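# Dispense one adhesive dot on each gold pad

## Task

Deposit a single dot of the dispenser's paste, roughly 110 microliters, on every gold pad on the plate. Each dot must stay rounded rather than squashed and lie entirely within its own pad. Paste on anything else, neighbouring pads included, beyond a small smear means failure. The scrap strip beside the plate may be used for trial dots or to purge paste. Any paste still oozing or dangling from the tip in a long string afterwards drops straight down, even from a height. Finish with the tip raised well clear of the plate.

## Robot and tools

Robot: two arms. left_arm carries a parallel gripper and is not needed for dispensing; keep it parked. right_arm carries a dispensing head: a motor drives a plunger into a 55 ml paste barrel, and paste leaves through a plastic tip with a 3 mm opening. The tool point (end_effector_position) is the centre of the tip's open end, and the tool's +z axis points out of the tip, so it points down when dispensing. For the first 89 mm behind the tip the tool is only about 28 mm wide. Above that, the camera block (on -y) and the case (mostly on -x) stick out as far as 100 mm. With 30 degrees of tilt or less, only the tip can touch a flat surface.

Frame: the scene frame. Origin is at table-top height, halfway between the nominal arm bases. +z is up, +x points out over the table, and left_arm is on the +y side. Positions are in metres and quaternions are w, x, y, z. Reported poses can be off by a few centimetres.

Row layout (18 plain numbers, always all of them): left_arm x, y, z, qw, qx, qy, qz, left_gripper/position, force_limit, speed, then right_arm x, y, z, qw, qx, qy, qz, right_tool/plunger. These are absolute target poses for each end effector in the scene frame, not offsets. The gripper numbers and the plunger lie in [-1, 1]. Gripper: +1 is fully open. force_limit and speed both start at +1; to leave them unchanged, resend the last values, because a 0 counts as a command. Plunger: +1 pushes at 640 ul/s, -1 pulls back at the same rate, and values in between scale proportionally. Anything within 0.01 of 0 holds still. For example, 110 ul is about 0.17 s at +1, or 0.5 s at about 0.34. For the parked left_arm, resend the exact pose from the last result before it stopped moving, on every call. To keep right_arm's orientation steady, resend the same quaternion every time rather than the drifted one reported.

Tools:
- execute_actions(actions, cameras): actions is a list of actions. Each action is a table of up to 15 rows, one row per 1/30 s step, and the last row is held for the rest of the 15 steps. The plunger acts only during actions and counts as 0 between them. A target more than 0.6 m from the current end effector position along any of its axes gets the action refused. An empty list returns the state and all images.
- move(target, speed, blend, stop_force, zero, blocking, cameras): target is one 18-number row or a list of up to 15 rows. Each end effector follows a straight path to its absolute pose. speed is in m/s, 0.002 to 3.2, default 0.25. blend is a corner radius in m for lists. stop_force is 4 to 120 N and ends an arm's path when it meets resistance; it is unreliable if the end effector rotates. right_arm's plunger value from the first target runs until the move ends. Paths do not avoid obstacles. Route around an arm's own base. The result adds a move: line (done, off_target, moving, held, fault) plus limits (paced, held).
- wait(seconds 0 to 10), stop(), zoom_image(camera, region [x0,y0,x1,y1], at most 504x504 px), zero_wrist_force(arm), finished_scene(scene).

Cameras: cam_high 896x504 (fixed, overhead), cam_left_wrist 896x504, cam_right_wrist 672x504 (fisheye). Calibration is given as K and T_world_to_cam. Use it to locate pads in the scene frame.

Paste behaviour: pressure has to build before paste flows, so the first push, and the first after any pull-back, delivers less than the plunger displaces. Pressure remains after the plunger stops, and paste keeps flowing. A small pull-back (negative plunger) stops the flow. A larger one leaves a gap that the next push must close first. To make a round dot, keep the tip about a dot-diameter (a few mm) above the pad, held still and vertical. Lower squashes the dot, touching blocks the flow, and higher lets a thread wander. A tilted tip puts the paste off to one side. After dispensing, pull back, then lift straight up so the thread breaks; moving off sideways drags a string. Leftover paste on the tip falls onto the next surface the tip approaches. Practise the timing on the scrap strip first. Use a clear lift between pads.

Result lines: the tool's status is ready, moving, empty, or fault. Fault means the motor stalled, for example on a blocked tip; it clears only with a pull-back, and the long pull-back is needed before lifting, or paste pours out. left_ml is the paste left in the barrel. Wrist force z noticeably below its in-air value means the tip is pressing on a surface. Hand target shows where each arm is actually being sent; a single action may fall short.

Avoid: pushing the tip into the plate (the arm is stiff; about 150 N or joint limits cause a 10 s fault stop), collisions between the arms, fast hits, and paste outside the pads. Orientation commands are clipped to 32 degrees from the current orientation per step. Motors heat up when an arm is held outstretched or pushes against something.

Each tool is called after "Request:" as name(argument=value, ...) on one line, values as JSON.

## Session

Request:
execute_actions(actions=[])

Scene clock: 0.00 s.
left_arm: end_effector_position=(+0.6234, +0.5667, +0.2203) position_measured=3 object_status=3 end_effector_quat_wxyz=(+0.000, +0.025, +1.000, +0.000) | right_arm: end_effector_position=(+0.5368, -0.0976, +0.1976) left_ml=47.6 status=ready end_effector_quat_wxyz=(+0.000, +0.690, +0.723, +0.000)
Joint positions: left_arm=[-0.281 -1.556 2.144 -2.158 -1.571 -0.281] | right_arm=[0.546 -1.345 1.559 -1.785 -1.571 -1.024]
Joint velocities: within noise
Joint torques (N m): no reading
Wrist force (N): no reading
Wrist torque (N m): no reading
Wrist force, peak (N): no reading
Hand target: left_arm +0.6234, +0.5667, +0.2203; +0.000, +0.025, +1.000, +0.000 | right_arm +0.5368, -0.0976, +0.1976; +0.000, +0.690, +0.723, +0.000

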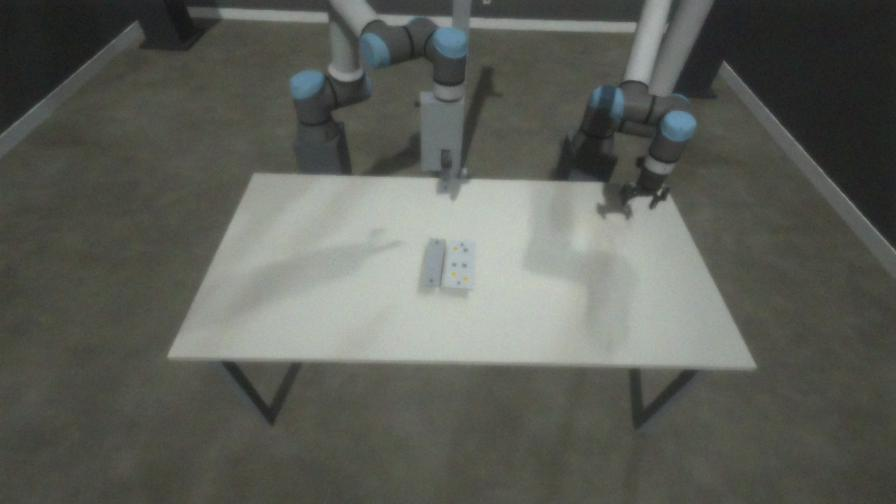

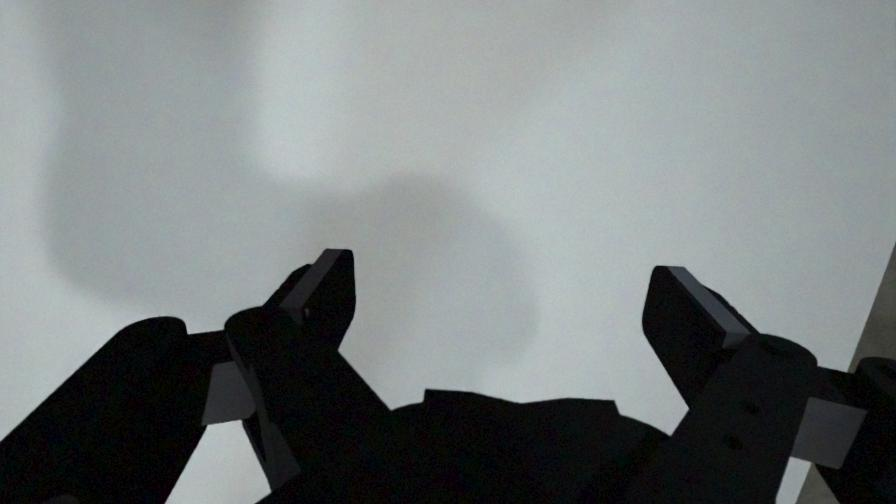

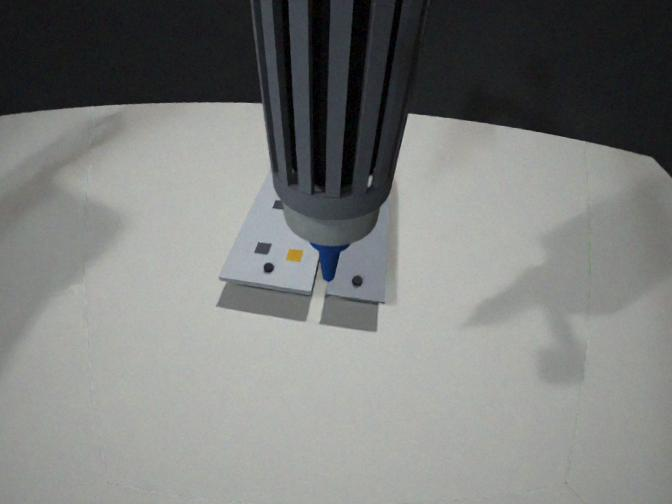

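Request:
zoom_image(camera="cam_right_wrist", region=[200, 160, 440, 340])

Request:
zoom_image(camera="cam_high", region=[400, 220, 500, 300])

Scaled by 2.100 from the camera's 672x504 image, which has a finer 960x720 frame.

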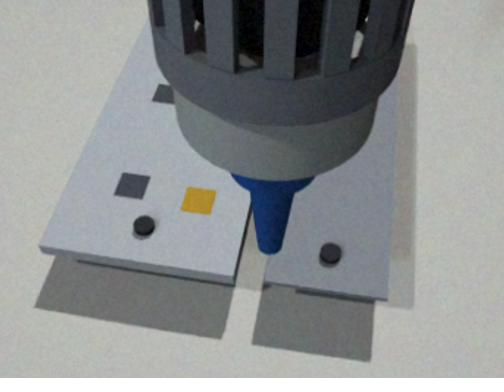

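Scaled by 5.040 from the camera's 896x504 image, which has a finer 1280x720 frame.

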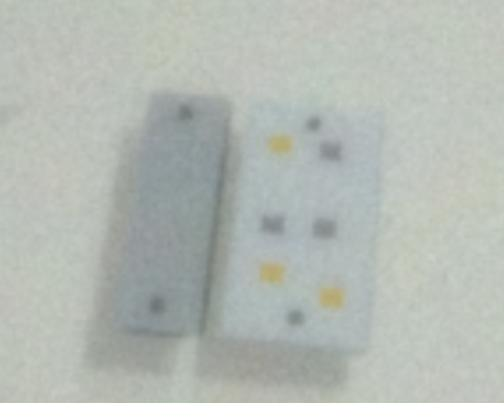

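Request:
move(target=[0.6234, 0.5667, 0.2203, 0.0, 0.025, 1.0, 0.0, 1, 1, 1, 0.70, -0.128, 0.12, 0.0, 0.690, 0.723, 0.0, 0], speed=0.2, cameras=["all"])

Scene clock: 41.03 s.
left_arm: end_effector_position=(+0.6234, +0.5667, +0.2203) position_measured=3 object_status=3 end_effector_quat_wxyz=(+0.000, +0.025, +1.000, +0.000) | right_arm: end_effector_position=(+0.7001, -0.1281, +0.1200) left_ml=47.6 status=ready end_effector_quat_wxyz=(+0.000, +0.690, +0.723, +0.000)
Joint positions: left_arm=[-0.28 -1.556 2.144 -2.158 -1.571 -0.281] | right_arm=[0.421 -1.148 1.433 -1.856 -1.571 -1.15]
Joint torques (N m): left_arm=[12.01 -35.35 -45.8 -3.64 0.02 -2.22] | right_arm=[14.07 -86.64 -44.14 -1.37 0.53 4.19]
Wrist force (N): left_arm=[0.3 0.0 0.0] | right_arm=[0.0 -0.1 0.4]
Wrist torque (N m): left_arm=[0.00 -0.06 0.00] | right_arm=[-0.06 -0.02 0.03]
Wrist force, peak (N): left_arm=[0.9 -0.3 -0.3] | right_arm=[-1.0 2.5 1.6]
Hand target: left_arm +0.6234, +0.5667, +0.2203; +0.000, +0.025, +1.000, +0.000 | right_arm +0.7000, -0.1280, +0.1200; +0.000, +0.690, +0.723, +0.000
Off the commanded pose: left_arm 0.000 m, 0 deg | right_arm 0.000 m, 0 deg.
move: done
camera_calibration:
cam_left_wrist: T_world_to_cam=[[0.0132392, 0.998031, -0.0613164, -0.544111], [0.923767, 0.0112635, 0.38279, -0.650004], [0.382727, -0.0617099, -0.921798, 0.128368], [0, 0, 0, 1]] pos_world=[0.558525, 0.558282, 0.333781]
cam_right_wrist: T_world_to_cam=[[0.0473212, -0.997884, 0.0446007, -0.171384], [-0.791151, -0.0647008, -0.608189, 0.625976], [0.609787, -0.0065057, -0.792538, -0.229989], [0, 0, 0, 1]] pos_world=[0.643596, -0.132016, 0.20608]

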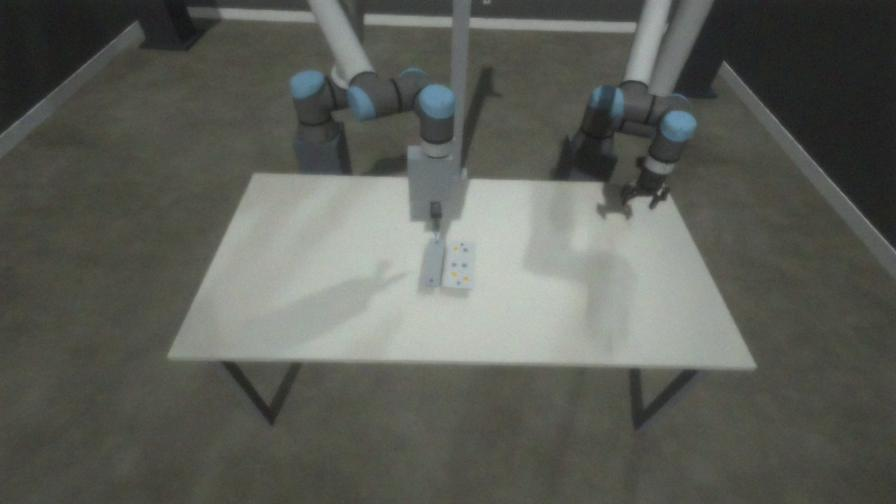

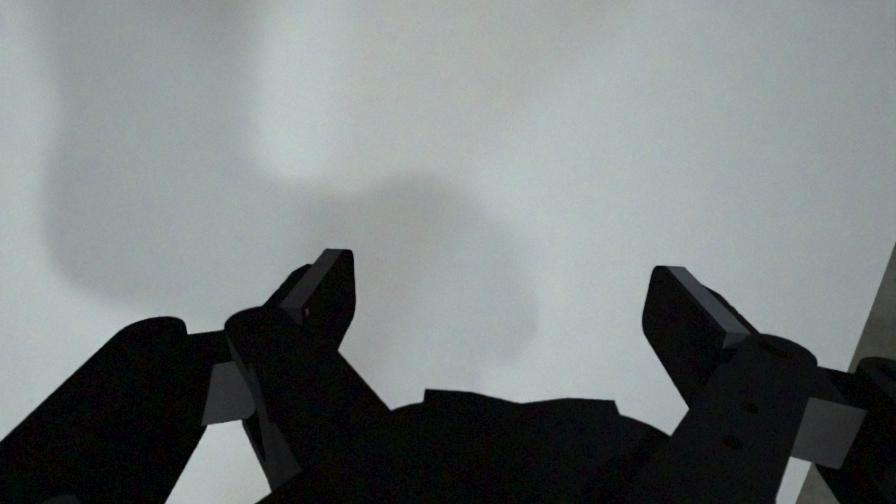

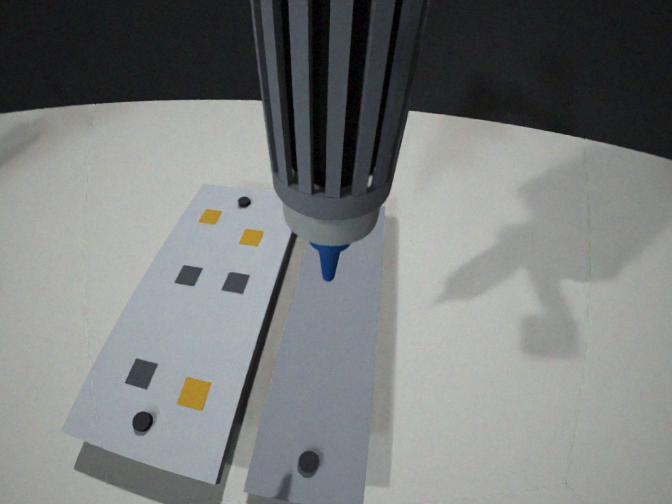

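Request:
zoom_image(camera="cam_right_wrist", region=[230, 180, 430, 330])

Request:
zoom_image(camera="cam_right_wrist", region=[60, 180, 400, 504])

Scaled by 2.520 from the camera's 672x504 image, which has a finer 960x720 frame.

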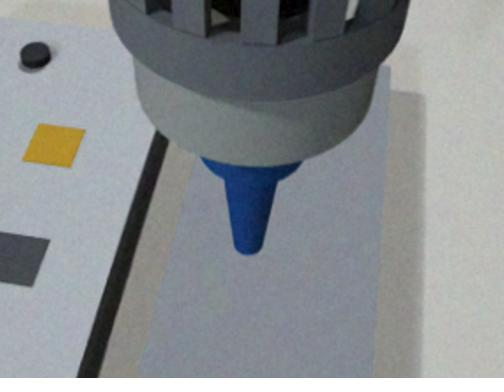

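Scaled by 1.482 from the camera's 672x504 image, which has a finer 960x720 frame.

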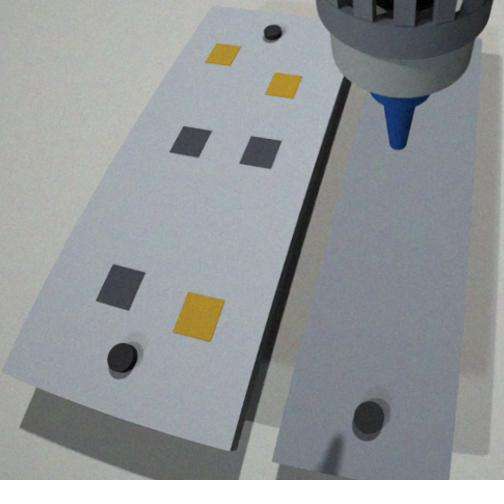

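Request:
move(target=[0.6234, 0.5667, 0.2203, 0.0, 0.025, 1.0, 0.0, 1, 1, 1, 0.70, -0.125, 0.06, 0.0, 0.690, 0.723, 0.0, 0], speed=0.1, cameras=["cam_right_wrist"])

Request:
zoom_image(camera="cam_right_wrist", region=[230, 180, 430, 330])

Scene clock: 80.60 s.
left_arm: end_effector_position=(+0.6234, +0.5667, +0.2203) position_measured=3 object_status=3 end_effector_quat_wxyz=(+0.000, +0.025, +1.000, +0.000) | right_arm: end_effector_position=(+0.7000, -0.1250, +0.0598) left_ml=47.6 status=ready end_effector_quat_wxyz=(+0.000, +0.690, +0.723, +0.000) end_effector_velocity=(-0.002, +0.000, +0.000) end_effector_angular_velocity=(-0.003, +0.004, +0.000)
Joint positions: left_arm=[-0.28 -1.556 2.144 -2.158 -1.571 -0.281] | right_arm=[0.424 -1.113 1.493 -1.95 -1.571 -1.147]
Joint velocities: left_arm=[within noise] | right_arm=[0.002 0.001 -0.002 0.006 0 0.002]
Joint torques (N m): left_arm=[-2.36 -44.35 -36.92 -3.93 1.98 -0.19] | right_arm=[13.96 -98.68 -56.5 -0.93 -0.04 2.67]
Wrist force (N): left_arm=[0.1 -0.1 -0.2] | right_arm=[0.7 0.0 0.4]
Wrist torque (N m): left_arm=[-0.01 -0.02 0.00] | right_arm=[0.01 -0.27 0.01]
Wrist force, peak (N): left_arm=[0.7 -0.4 -0.6] | right_arm=[0.2 -0.2 2.3]
Hand target: left_arm +0.6234, +0.5667, +0.2203; +0.000, +0.025, +1.000, +0.000 | right_arm +0.7000, -0.1250, +0.0600; +0.000, +0.690, +0.723, +0.000
Off the commanded pose: left_arm 0.000 m, 0 deg | right_arm 0.000 m, 0 deg.
move: done
camera_calibration:
cam_right_wrist: T_world_to_cam=[[0.047336, -0.997883, 0.0445889, -0.165604], [-0.791322, -0.0647035, -0.607966, 0.589501], [0.609565, -0.00650548, -0.79271, -0.27753], [0, 0, 0, 1]] pos_world=[0.643496, -0.128916, 0.14578]
Images, in order (width x height): cam_right_wrist 672x504.

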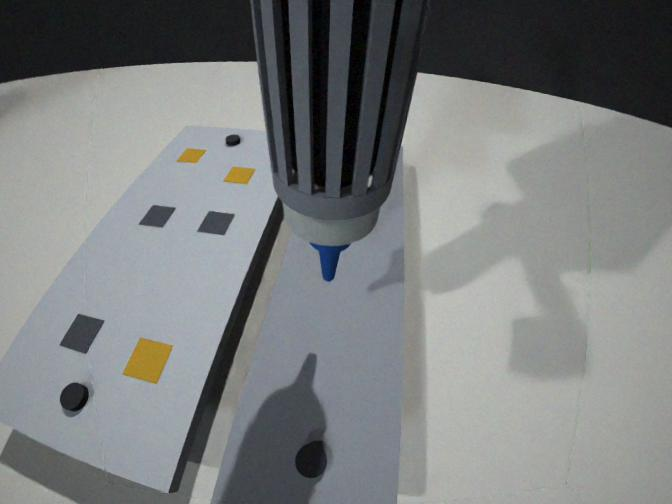

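Scaled by 2.520 from the camera's 672x504 image, which has a finer 960x720 frame.

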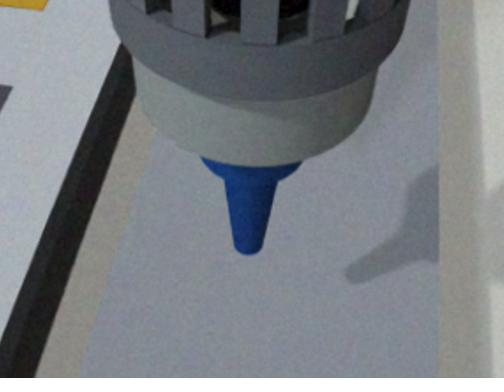

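Request:
move(target=[0.6234, 0.5667, 0.2203, 0.0, 0.025, 1.0, 0.0, 1, 1, 1, 0.70, -0.125, -0.005, 0.0, 0.690, 0.723, 0.0, 0], speed=0.01, stop_force=4, cameras=["cam_right_wrist"])

Request:
zoom_image(camera="cam_right_wrist", region=[230, 180, 430, 330])

Scene clock: 95.40 s.
left_arm: end_effector_position=(+0.6234, +0.5667, +0.2203) position_measured=3 object_status=3 end_effector_quat_wxyz=(+0.000, +0.025, +1.000, +0.000) | right_arm: end_effector_position=(+0.7000, -0.1250, +0.0309) left_ml=47.6 status=ready end_effector_quat_wxyz=(+0.000, +0.690, +0.723, +0.000)
Joint positions: left_arm=[-0.28 -1.556 2.144 -2.158 -1.571 -0.281] | right_arm=[0.424 -1.095 1.52 -1.996 -1.571 -1.147]
Joint torques (N m): left_arm=[-3.14 -43.04 -38.47 -3.98 1.96 -0.28] | right_arm=[-15.36 -83.28 -42.31 1.05 -1.4 -2.59]
Wrist force (N): left_arm=[0.2 -0.2 -0.3] | right_arm=[1.6 1.0 -12.7]
Wrist torque (N m): left_arm=[-0.03 -0.04 0.00] | right_arm=[-0.07 -0.32 0.00]
Wrist force, peak (N): left_arm=[0.8 -0.4 -0.4] | right_arm=[-4.0 -8.8 -30.7]
Hand target: left_arm +0.6234, +0.5667, +0.2203; +0.000, +0.025, +1.000, +0.000 | right_arm +0.7000, -0.1250, +0.0310; +0.000, +0.690, +0.723, +0.000
Off the commanded pose: left_arm 0.000 m, 0 deg | right_arm 0.036 m, 0 deg.
move: contact (right_arm)
camera_calibration:
cam_right_wrist: T_world_to_cam=[[0.0473826, -0.997884, 0.0445221, -0.164347], [-0.791147, -0.0647016, -0.608194, 0.571985], [0.609788, -0.0064057, -0.792539, -0.300572], [0, 0, 0, 1]] pos_world=[0.643596, -0.128916, 0.11698]
Images, in order (width x height): cam_right_wrist 672x504.

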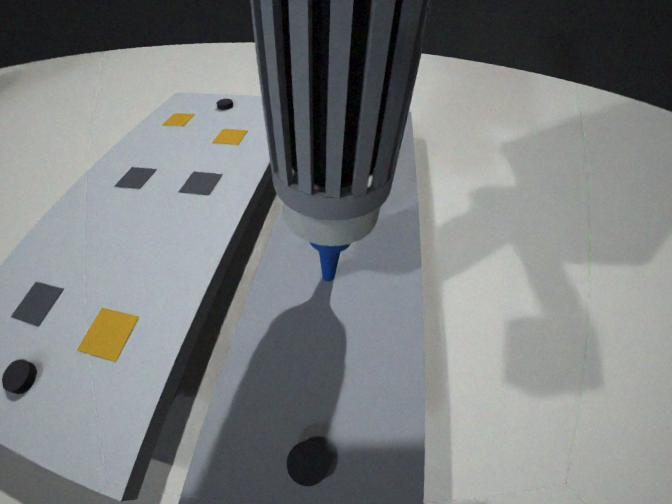

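Scaled by 2.520 from the camera's 672x504 image, which has a finer 960x720 frame.

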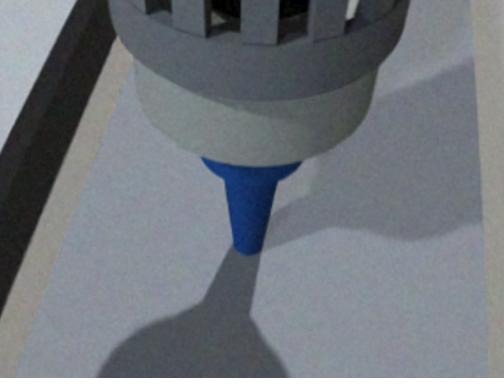

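Request:
move(target=[0.6234, 0.5667, 0.2203, 0.0, 0.025, 1.0, 0.0, 1, 1, 1, 0.70, -0.125, 0.05, 0.0, 0.690, 0.723, 0.0, 0], speed=0.05, cameras=["cam_right_wrist"])

Request:
zoom_image(camera="cam_right_wrist", region=[250, 220, 400, 332])

Scene clock: 110.57 s.
left_arm: end_effector_position=(+0.6234, +0.5667, +0.2203) position_measured=3 object_status=3 end_effector_quat_wxyz=(+0.000, +0.025, +1.000, +0.000) | right_arm: end_effector_position=(+0.7000, -0.1250, +0.0503) left_ml=47.6 status=ready end_effector_quat_wxyz=(+0.000, +0.690, +0.723, +0.000)
Joint positions: left_arm=[-0.28 -1.556 2.144 -2.158 -1.571 -0.281] | right_arm=[0.424 -1.107 1.502 -1.965 -1.571 -1.147]
Joint torques (N m): left_arm=[-1.8 -48.62 -39.62 -4.16 1.72 -0.63] | right_arm=[-14.69 -70.4 -41.39 -6.21 -1.34 -2.98]
Wrist force (N): left_arm=[0.2 -0.1 -0.3] | right_arm=[1.0 -0.1 0.4]
Wrist torque (N m): left_arm=[-0.02 -0.04 0.00] | right_arm=[-0.02 -0.40 0.01]
Wrist force, peak (N): left_arm=[0.6 0.1 -0.9] | right_arm=[2.1 1.6 -12.8]
Hand target: left_arm +0.6234, +0.5667, +0.2203; +0.000, +0.025, +1.000, +0.000 | right_arm +0.7000, -0.1250, +0.0500; +0.000, +0.690, +0.723, +0.000
Off the commanded pose: left_arm 0.000 m, 0 deg | right_arm 0.000 m, 0 deg.
move: done
camera_calibration:
cam_right_wrist: T_world_to_cam=[[0.0473826, -0.997884, 0.0445221, -0.165206], [-0.791147, -0.0647016, -0.608194, 0.583723], [0.609788, -0.0064057, -0.792539, -0.285276], [0, 0, 0, 1]] pos_world=[0.643596, -0.128916, 0.13628]
Images, in order (width x height): cam_right_wrist 672x504.

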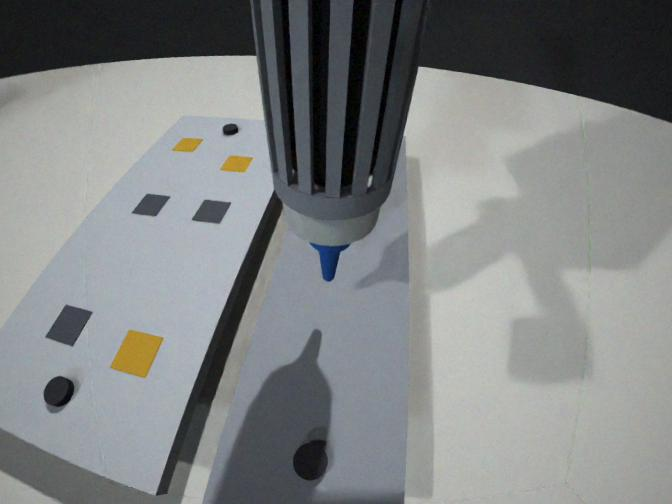

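Scaled by 3.360 from the camera's 672x504 image, which has a finer 960x720 frame.

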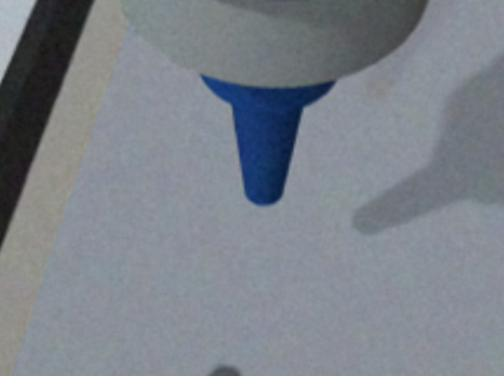

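Request:
move(target=[0.6234, 0.5667, 0.2203, 0.0, 0.025, 1.0, 0.0, 1, 1, 1, 0.70, -0.125, 0.035, 0.0, 0.690, 0.723, 0.0, 0], speed=0.05)

Request:
execute_actions(actions=[[[0.6234,0.5667,0.2203,0,0.025,1,0,1,1,1,0.70,-0.125,0.035,0,0.690,0.723,0,0.1]]], cameras=["cam_right_wrist"])

Request:
zoom_image(camera="cam_right_wrist", region=[250, 220, 400, 332])

Scene clock: 122.87 s.
left_arm: end_effector_position=(+0.6234, +0.5667, +0.2203) position_measured=3 object_status=3 end_effector_quat_wxyz=(+0.000, +0.025, +1.000, +0.000) | right_arm: end_effector_position=(+0.7000, -0.1250, +0.0347) left_ml=47.6 status=ready end_effector_quat_wxyz=(+0.000, +0.690, +0.723, +0.000)
Joint positions: left_arm=[-0.28 -1.556 2.144 -2.158 -1.571 -0.281] | right_arm=[0.424 -1.097 1.516 -1.989 -1.571 -1.147]
Joint torques (N m): left_arm=[-1.22 -46.74 -42.21 -4.06 1.51 -0.31] | right_arm=[-11.07 -95.05 -54.51 -1.21 -2.19 -2.47]
Wrist force (N): left_arm=[0.4 -0.2 -0.3] | right_arm=[1.2 -0.2 0.5]
Wrist torque (N m): left_arm=[-0.03 -0.06 0.00] | right_arm=[-0.06 -0.44 0.01]
Wrist force, peak (N): left_arm=[0.7 -0.2 -0.6] | right_arm=[1.6 -0.1 0.8]
Hand target: left_arm +0.6234, +0.5667, +0.2203; +0.000, +0.025, +1.000, +0.000 | right_arm +0.7000, -0.1250, +0.0350; +0.000, +0.690, +0.723, +0.000
Off the commanded pose: left_arm 0.000 m, 0 deg | right_arm 0.000 m, 0 deg.
move: done
camera_calibration:
cam_left_wrist: T_world_to_cam=[[0.0132392, 0.998031, -0.0613164, -0.544111], [0.923767, 0.0112635, 0.38279, -0.650004], [0.382727, -0.0617099, -0.921798, 0.128368], [0, 0, 0, 1]] pos_world=[0.558525, 0.558282, 0.333781]
cam_right_wrist: T_world_to_cam=[[0.0473332, -0.997883, 0.0445925, -0.164488], [-0.791284, -0.0647039, -0.608015, 0.574283], [0.609613, -0.00650603, -0.792672, -0.297384], [0, 0, 0, 1]] pos_world=[0.643496, -0.128916, 0.12078]

Scene clock: 123.60 s.
left_arm: end_effector_position=(+0.6234, +0.5667, +0.2203) position_measured=3 object_status=3 end_effector_quat_wxyz=(+0.000, +0.025, +1.000, +0.000) | right_arm: end_effector_position=(+0.7000, -0.1250, +0.0350) left_ml=47.5 status=ready end_effector_quat_wxyz=(+0.000, +0.690, +0.723, +0.000)
Joint positions: left_arm=[-0.28 -1.556 2.144 -2.158 -1.571 -0.281] | right_arm=[0.424 -1.098 1.516 -1.989 -1.571 -1.147]
Joint torques (N m): left_arm=[-1.84 -48.86 -42.5 -3.68 1.67 -0.52] | right_arm=[-9.8 -98.67 -53.36 -1.49 -1.69 -2.64]
Wrist force (N): left_arm=[0.6 -0.2 -0.3] | right_arm=[1.1 -0.1 0.3]
Wrist torque (N m): left_arm=[-0.03 -0.10 0.00] | right_arm=[-0.03 -0.41 0.01]
Wrist force, peak (N): left_arm=[0.7 0.1 -0.4] | right_arm=[1.3 -0.1 0.9]
Hand target: left_arm +0.6234, +0.5667, +0.2203; +0.000, +0.025, +1.000, +0.000 | right_arm +0.7000, -0.1250, +0.0350; +0.000, +0.690, +0.723, +0.000
Off the commanded pose: left_arm 0.000 m, 0 deg | right_arm 0.000 m, 0 deg.
camera_calibration:
cam_right_wrist: T_world_to_cam=[[0.0473306, -0.997883, 0.0445964, -0.164495], [-0.791236, -0.0647047, -0.608077, 0.574381], [0.609676, -0.00650561, -0.792624, -0.297271], [0, 0, 0, 1]] pos_world=[0.643496, -0.128916, 0.12098]
Images, in order (width x height): cam_right_wrist 672x504.

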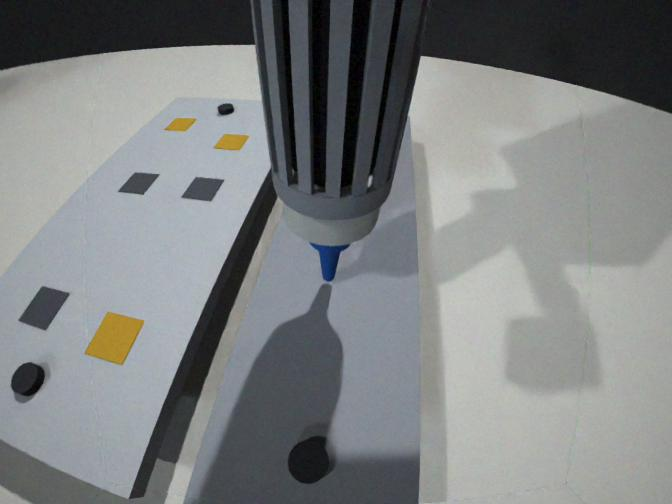

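Scaled by 3.360 from the camera's 672x504 image, which has a finer 960x720 frame.

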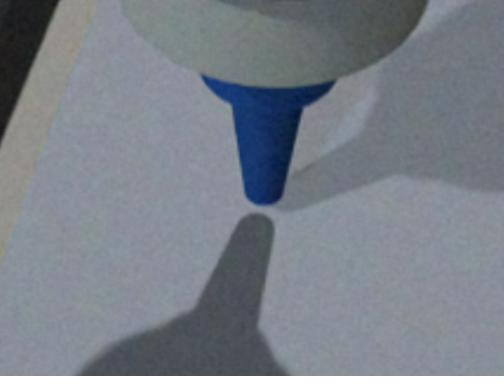

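Request:
execute_actions(actions=[[[0.6234,0.5667,0.2203,0,0.025,1,0,1,1,1,0.70,-0.125,0.035,0,0.690,0.723,0,0.1]]], cameras=["cam_right_wrist"])

Request:
zoom_image(camera="cam_right_wrist", region=[250, 220, 400, 332])

Scene clock: 131.43 s.
left_arm: end_effector_position=(+0.6234, +0.5667, +0.2203) position_measured=3 object_status=3 end_effector_quat_wxyz=(+0.000, +0.025, +1.000, +0.000) | right_arm: end_effector_position=(+0.7000, -0.1250, +0.0350) left_ml=47.5 status=ready end_effector_quat_wxyz=(+0.000, +0.690, +0.723, +0.000)
Joint positions: left_arm=[-0.28 -1.556 2.144 -2.158 -1.571 -0.281] | right_arm=[0.424 -1.098 1.516 -1.989 -1.571 -1.147]
Joint torques (N m): left_arm=[-0.48 -48.35 -43.13 -4.02 1.76 -0.82] | right_arm=[-9.36 -98.67 -42.92 -5.25 0.46 -2.79]
Wrist force (N): left_arm=[0.1 0.1 -0.4] | right_arm=[1.5 -0.1 0.5]
Wrist torque (N m): left_arm=[0.02 -0.01 0.00] | right_arm=[-0.03 -0.58 0.01]
Wrist force, peak (N): left_arm=[0.8 0.1 -0.7] | right_arm=[1.5 -0.1 0.9]
Hand target: left_arm +0.6234, +0.5667, +0.2203; +0.000, +0.025, +1.000, +0.000 | right_arm +0.7000, -0.1250, +0.0350; +0.000, +0.690, +0.723, +0.000
Off the commanded pose: left_arm 0.000 m, 0 deg | right_arm 0.000 m, 0 deg.
camera_calibration:
cam_right_wrist: T_world_to_cam=[[0.0473306, -0.997883, 0.0445964, -0.164495], [-0.791236, -0.0647047, -0.608077, 0.574381], [0.609676, -0.00650561, -0.792624, -0.297271], [0, 0, 0, 1]] pos_world=[0.643496, -0.128916, 0.12098]
Images, in order (width x height): cam_right_wrist 672x504.

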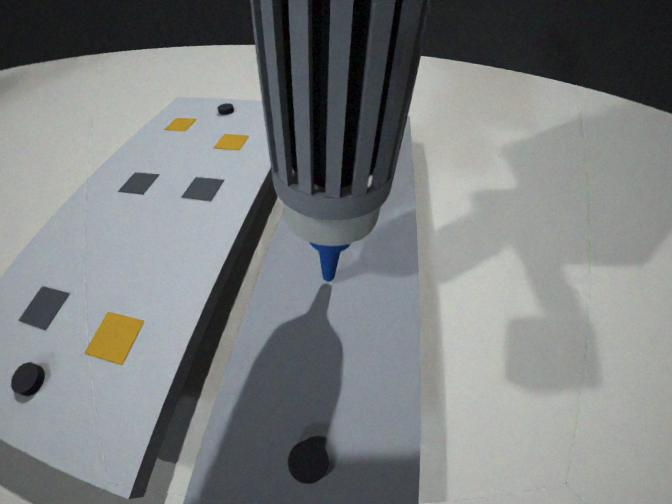

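Scaled by 3.360 from the camera's 672x504 image, which has a finer 960x720 frame.

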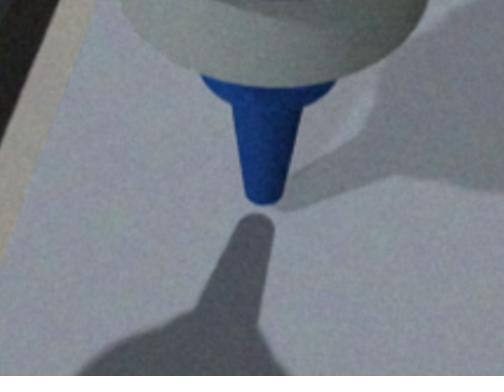

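Request:
execute_actions(actions=[[[0.6234,0.5667,0.2203,0,0.025,1,0,1,1,1,0.70,-0.125,0.035,0,0.690,0.723,0,0.2]]], cameras=["cam_right_wrist"])

Request:
zoom_image(camera="cam_right_wrist", region=[250, 220, 400, 332])

Scene clock: 136.90 s.
left_arm: end_effector_position=(+0.6234, +0.5667, +0.2203) position_measured=3 object_status=3 end_effector_quat_wxyz=(+0.000, +0.025, +1.000, +0.000) | right_arm: end_effector_position=(+0.7000, -0.1250, +0.0350) left_ml=47.5 status=ready end_effector_quat_wxyz=(+0.000, +0.690, +0.723, +0.000)
Joint positions: left_arm=[-0.28 -1.556 2.144 -2.158 -1.571 -0.281] | right_arm=[0.424 -1.098 1.516 -1.989 -1.571 -1.147]
Joint torques (N m): left_arm=[-0.48 -50.65 -43.68 -4.14 1.84 -0.36] | right_arm=[-8.53 -97.85 -45.14 -5.19 2.15 -2.92]
Wrist force (N): left_arm=[0.3 0.3 -0.2] | right_arm=[1.3 -0.1 0.4]
Wrist torque (N m): left_arm=[0.05 -0.05 0.00] | right_arm=[-0.02 -0.48 0.00]
Wrist force, peak (N): left_arm=[0.6 0.2 -0.8] | right_arm=[1.5 -0.2 0.9]
Hand target: left_arm +0.6234, +0.5667, +0.2203; +0.000, +0.025, +1.000, +0.000 | right_arm +0.7000, -0.1250, +0.0350; +0.000, +0.690, +0.723, +0.000
Off the commanded pose: left_arm 0.000 m, 0 deg | right_arm 0.000 m, 0 deg.
camera_calibration:
cam_right_wrist: T_world_to_cam=[[0.0473306, -0.997883, 0.0445964, -0.164495], [-0.791236, -0.0647047, -0.608077, 0.574381], [0.609676, -0.00650561, -0.792624, -0.297271], [0, 0, 0, 1]] pos_world=[0.643496, -0.128916, 0.12098]
Images, in order (width x height): cam_right_wrist 672x504.

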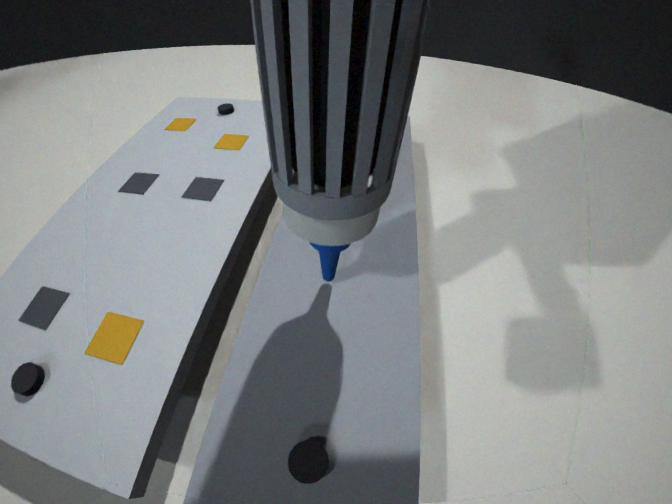

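Scaled by 3.360 from the camera's 672x504 image, which has a finer 960x720 frame.

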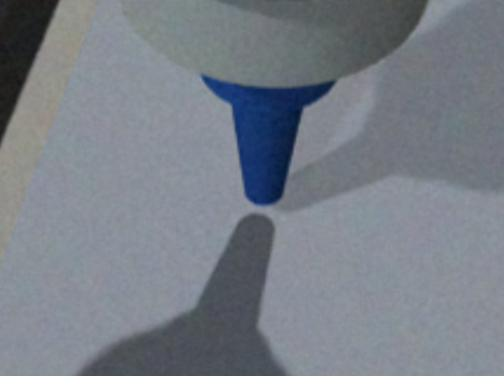

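Request:
execute_actions(actions=[[[0.6234,0.5667,0.2203,0,0.025,1,0,1,1,1,0.70,-0.125,0.035,0,0.690,0.723,0,0.2]]], cameras=["cam_right_wrist"])

Request:
zoom_image(camera="cam_right_wrist", region=[250, 220, 400, 332])

Scene clock: 143.13 s.
left_arm: end_effector_position=(+0.6234, +0.5667, +0.2203) position_measured=3 object_status=3 end_effector_quat_wxyz=(+0.000, +0.025, +1.000, +0.000) | right_arm: end_effector_position=(+0.7000, -0.1250, +0.0350) left_ml=47.4 status=ready end_effector_quat_wxyz=(+0.000, +0.690, +0.723, +0.000)
Joint positions: left_arm=[-0.28 -1.556 2.144 -2.158 -1.571 -0.281] | right_arm=[0.424 -1.098 1.516 -1.989 -1.571 -1.147]
Joint torques (N m): left_arm=[1.47 -47.63 -44.48 -4.02 1.73 -0.5] | right_arm=[-6.15 -97.07 -47.13 -5.56 2.25 -2.99]
Wrist force (N): left_arm=[0.3 -0.1 -0.4] | right_arm=[1.3 -0.1 0.5]
Wrist torque (N m): left_arm=[-0.02 -0.05 0.01] | right_arm=[-0.01 -0.48 0.00]
Wrist force, peak (N): left_arm=[0.6 -0.1 -0.8] | right_arm=[1.6 -0.2 0.6]
Hand target: left_arm +0.6234, +0.5667, +0.2203; +0.000, +0.025, +1.000, +0.000 | right_arm +0.7000, -0.1250, +0.0350; +0.000, +0.690, +0.723, +0.000
Off the commanded pose: left_arm 0.000 m, 0 deg | right_arm 0.000 m, 0 deg.
camera_calibration:
cam_right_wrist: T_world_to_cam=[[0.047392, -0.997884, 0.0445177, -0.164526], [-0.791232, -0.0647055, -0.608083, 0.574379], [0.609676, -0.00640561, -0.792625, -0.297259], [0, 0, 0, 1]] pos_world=[0.643496, -0.128916, 0.12098]
Images, in order (width x height): cam_right_wrist 672x504.

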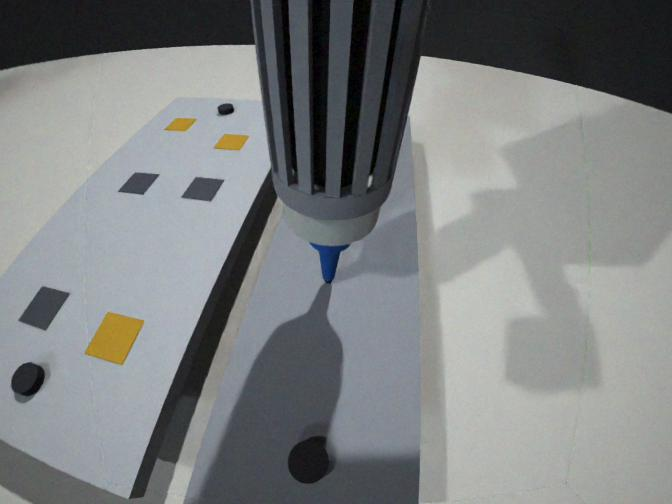

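Scaled by 3.360 from the camera's 672x504 image, which has a finer 960x720 frame.

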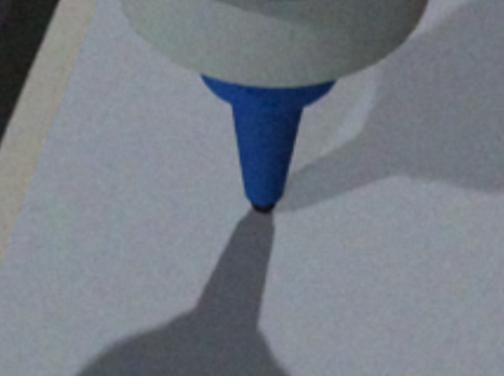

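Request:
wait(seconds=2, cameras=["cam_right_wrist"])

Request:
zoom_image(camera="cam_right_wrist", region=[280, 240, 380, 315])

Scene clock: 150.07 s.
left_arm: end_effector_position=(+0.6234, +0.5667, +0.2203) position_measured=3 object_status=3 end_effector_quat_wxyz=(+0.000, +0.025, +1.000, +0.000) | right_arm: end_effector_position=(+0.7000, -0.1250, +0.0350) left_ml=47.4 status=ready end_effector_quat_wxyz=(+0.000, +0.690, +0.723, +0.000)
Joint positions: left_arm=[-0.28 -1.556 2.144 -2.158 -1.571 -0.281] | right_arm=[0.424 -1.098 1.516 -1.989 -1.571 -1.147]
Joint torques (N m): left_arm=[2.01 -48.65 -43.18 -4.55 1.48 -0.38] | right_arm=[-5.6 -97.16 -49.47 -5.49 2.41 -2.82]
Wrist force (N): left_arm=[0.2 0.0 -0.3] | right_arm=[1.3 -0.3 0.1]
Wrist torque (N m): left_arm=[-0.01 -0.03 0.00] | right_arm=[-0.10 -0.49 0.01]
Wrist force, peak (N): left_arm=[0.5 -0.2 -0.9] | right_arm=[1.5 -0.4 0.7]
Hand target: left_arm +0.6234, +0.5667, +0.2203; +0.000, +0.025, +1.000, +0.000 | right_arm +0.7000, -0.1250, +0.0350; +0.000, +0.690, +0.723, +0.000
Off the commanded pose: left_arm 0.000 m, 0 deg | right_arm 0.000 m, 0 deg.
wait: 2.00 s; at rest from the start
camera_calibration:
cam_right_wrist: T_world_to_cam=[[0.047392, -0.997884, 0.0445177, -0.164526], [-0.791232, -0.0647055, -0.608083, 0.574379], [0.609676, -0.00640561, -0.792625, -0.297259], [0, 0, 0, 1]] pos_world=[0.643496, -0.128916, 0.12098]
Images, in order (width x height): cam_right_wrist 672x504.

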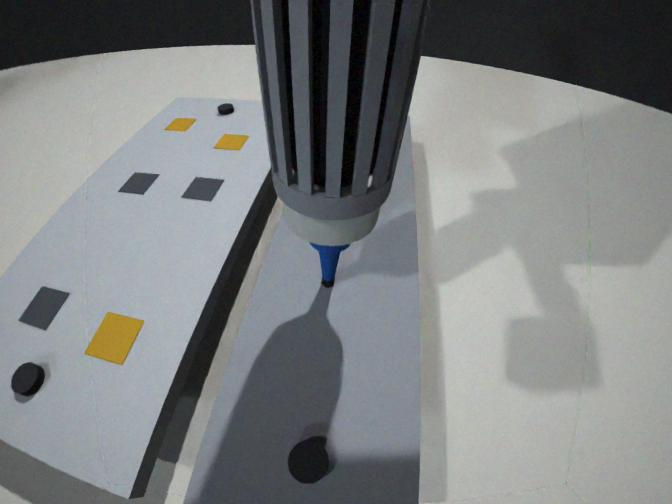

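Scaled by 5.040 from the camera's 672x504 image, which has a finer 960x720 frame.

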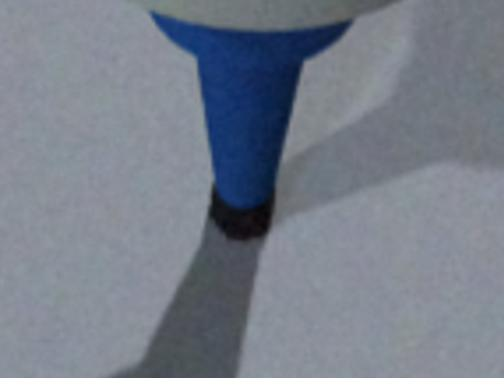

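Request:
wait(seconds=5, cameras=["cam_right_wrist"])

Request:
zoom_image(camera="cam_right_wrist", region=[280, 240, 380, 315])

Scene clock: 164.93 s.
left_arm: end_effector_position=(+0.6234, +0.5667, +0.2203) position_measured=3 object_status=3 end_effector_quat_wxyz=(+0.000, +0.025, +1.000, +0.000) | right_arm: end_effector_position=(+0.7000, -0.1250, +0.0350) left_ml=47.4 status=ready end_effector_quat_wxyz=(+0.000, +0.690, +0.723, +0.000)
Joint positions: left_arm=[-0.28 -1.556 2.144 -2.158 -1.571 -0.281] | right_arm=[0.424 -1.098 1.516 -1.989 -1.571 -1.147]
Joint torques (N m): left_arm=[1.79 -48.81 -43.23 -4.3 1.92 -0.59] | right_arm=[-4.31 -93.37 -53.41 -5.59 2.58 -3.1]
Wrist force (N): left_arm=[0.6 -0.4 -0.6] | right_arm=[1.3 -0.3 0.4]
Wrist torque (N m): left_arm=[-0.07 -0.11 0.00] | right_arm=[-0.11 -0.50 0.01]
Wrist force, peak (N): left_arm=[0.6 -0.4 -0.8] | right_arm=[1.7 -0.4 0.7]
Hand target: left_arm +0.6234, +0.5667, +0.2203; +0.000, +0.025, +1.000, +0.000 | right_arm +0.7000, -0.1250, +0.0350; +0.000, +0.690, +0.723, +0.000
Off the commanded pose: left_arm 0.000 m, 0 deg | right_arm 0.000 m, 0 deg.
wait: 5.00 s; at rest from the start
camera_calibration:
cam_right_wrist: T_world_to_cam=[[0.047392, -0.997884, 0.0445177, -0.164526], [-0.791232, -0.0647055, -0.608083, 0.574379], [0.609676, -0.00640561, -0.792625, -0.297259], [0, 0, 0, 1]] pos_world=[0.643496, -0.128916, 0.12098]
Images, in order (width x height): cam_right_wrist 672x504.

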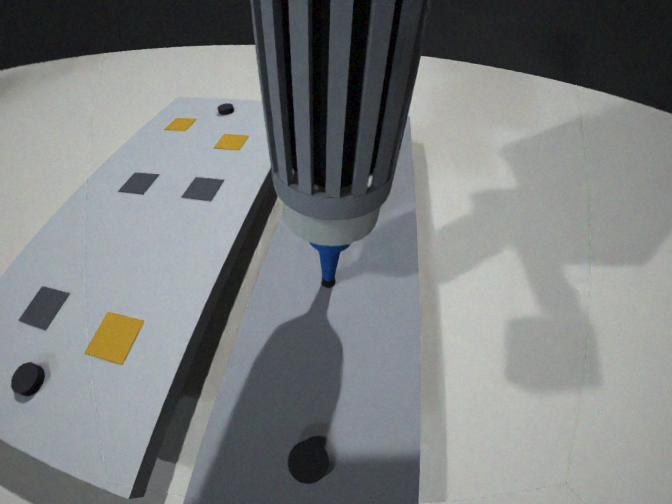

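Scaled by 5.040 from the camera's 672x504 image, which has a finer 960x720 frame.

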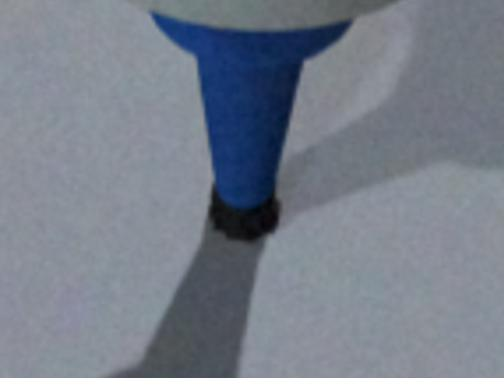

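Request:
wait(seconds=8, cameras=["cam_right_wrist"])

Request:
zoom_image(camera="cam_right_wrist", region=[280, 240, 380, 315])

Scene clock: 195.37 s.
left_arm: end_effector_position=(+0.6234, +0.5667, +0.2203) position_measured=3 object_status=3 end_effector_quat_wxyz=(+0.000, +0.025, +1.000, +0.000) | right_arm: end_effector_position=(+0.7000, -0.1250, +0.0350) left_ml=47.4 status=ready end_effector_quat_wxyz=(+0.000, +0.690, +0.723, +0.000)
Joint positions: left_arm=[-0.28 -1.556 2.144 -2.158 -1.571 -0.281] | right_arm=[0.424 -1.098 1.516 -1.989 -1.571 -1.147]
Joint torques (N m): left_arm=[3.02 -48.65 -42.06 -4.58 1.53 -0.65] | right_arm=[3.01 -88.68 -51.14 -5.49 1.88 -2.65]
Wrist force (N): left_arm=[0.3 -0.1 -0.3] | right_arm=[1.1 -0.2 0.7]
Wrist torque (N m): left_arm=[-0.03 -0.04 0.00] | right_arm=[-0.06 -0.43 0.01]
Wrist force, peak (N): left_arm=[0.4 -0.1 -1.2] | right_arm=[1.7 0.0 1.0]
Hand target: left_arm +0.6234, +0.5667, +0.2203; +0.000, +0.025, +1.000, +0.000 | right_arm +0.7000, -0.1250, +0.0350; +0.000, +0.690, +0.723, +0.000
Off the commanded pose: left_arm 0.000 m, 0 deg | right_arm 0.000 m, 0 deg.
wait: 8.00 s; at rest from the start
camera_calibration:
cam_right_wrist: T_world_to_cam=[[0.047392, -0.997884, 0.0445177, -0.164526], [-0.791232, -0.0647055, -0.608083, 0.574379], [0.609676, -0.00640561, -0.792625, -0.297259], [0, 0, 0, 1]] pos_world=[0.643496, -0.128916, 0.12098]
Images, in order (width x height): cam_right_wrist 672x504.

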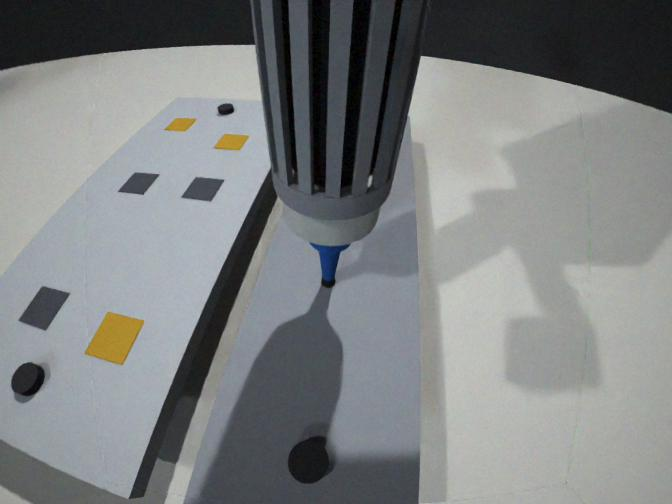

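Scaled by 5.040 from the camera's 672x504 image, which has a finer 960x720 frame.

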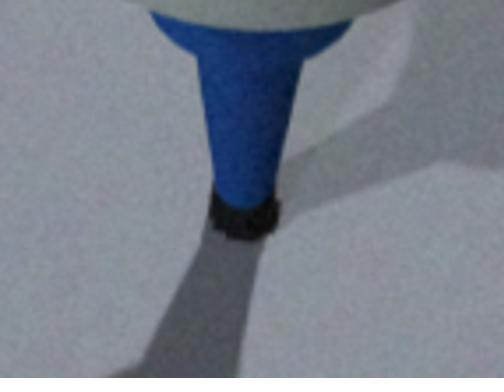

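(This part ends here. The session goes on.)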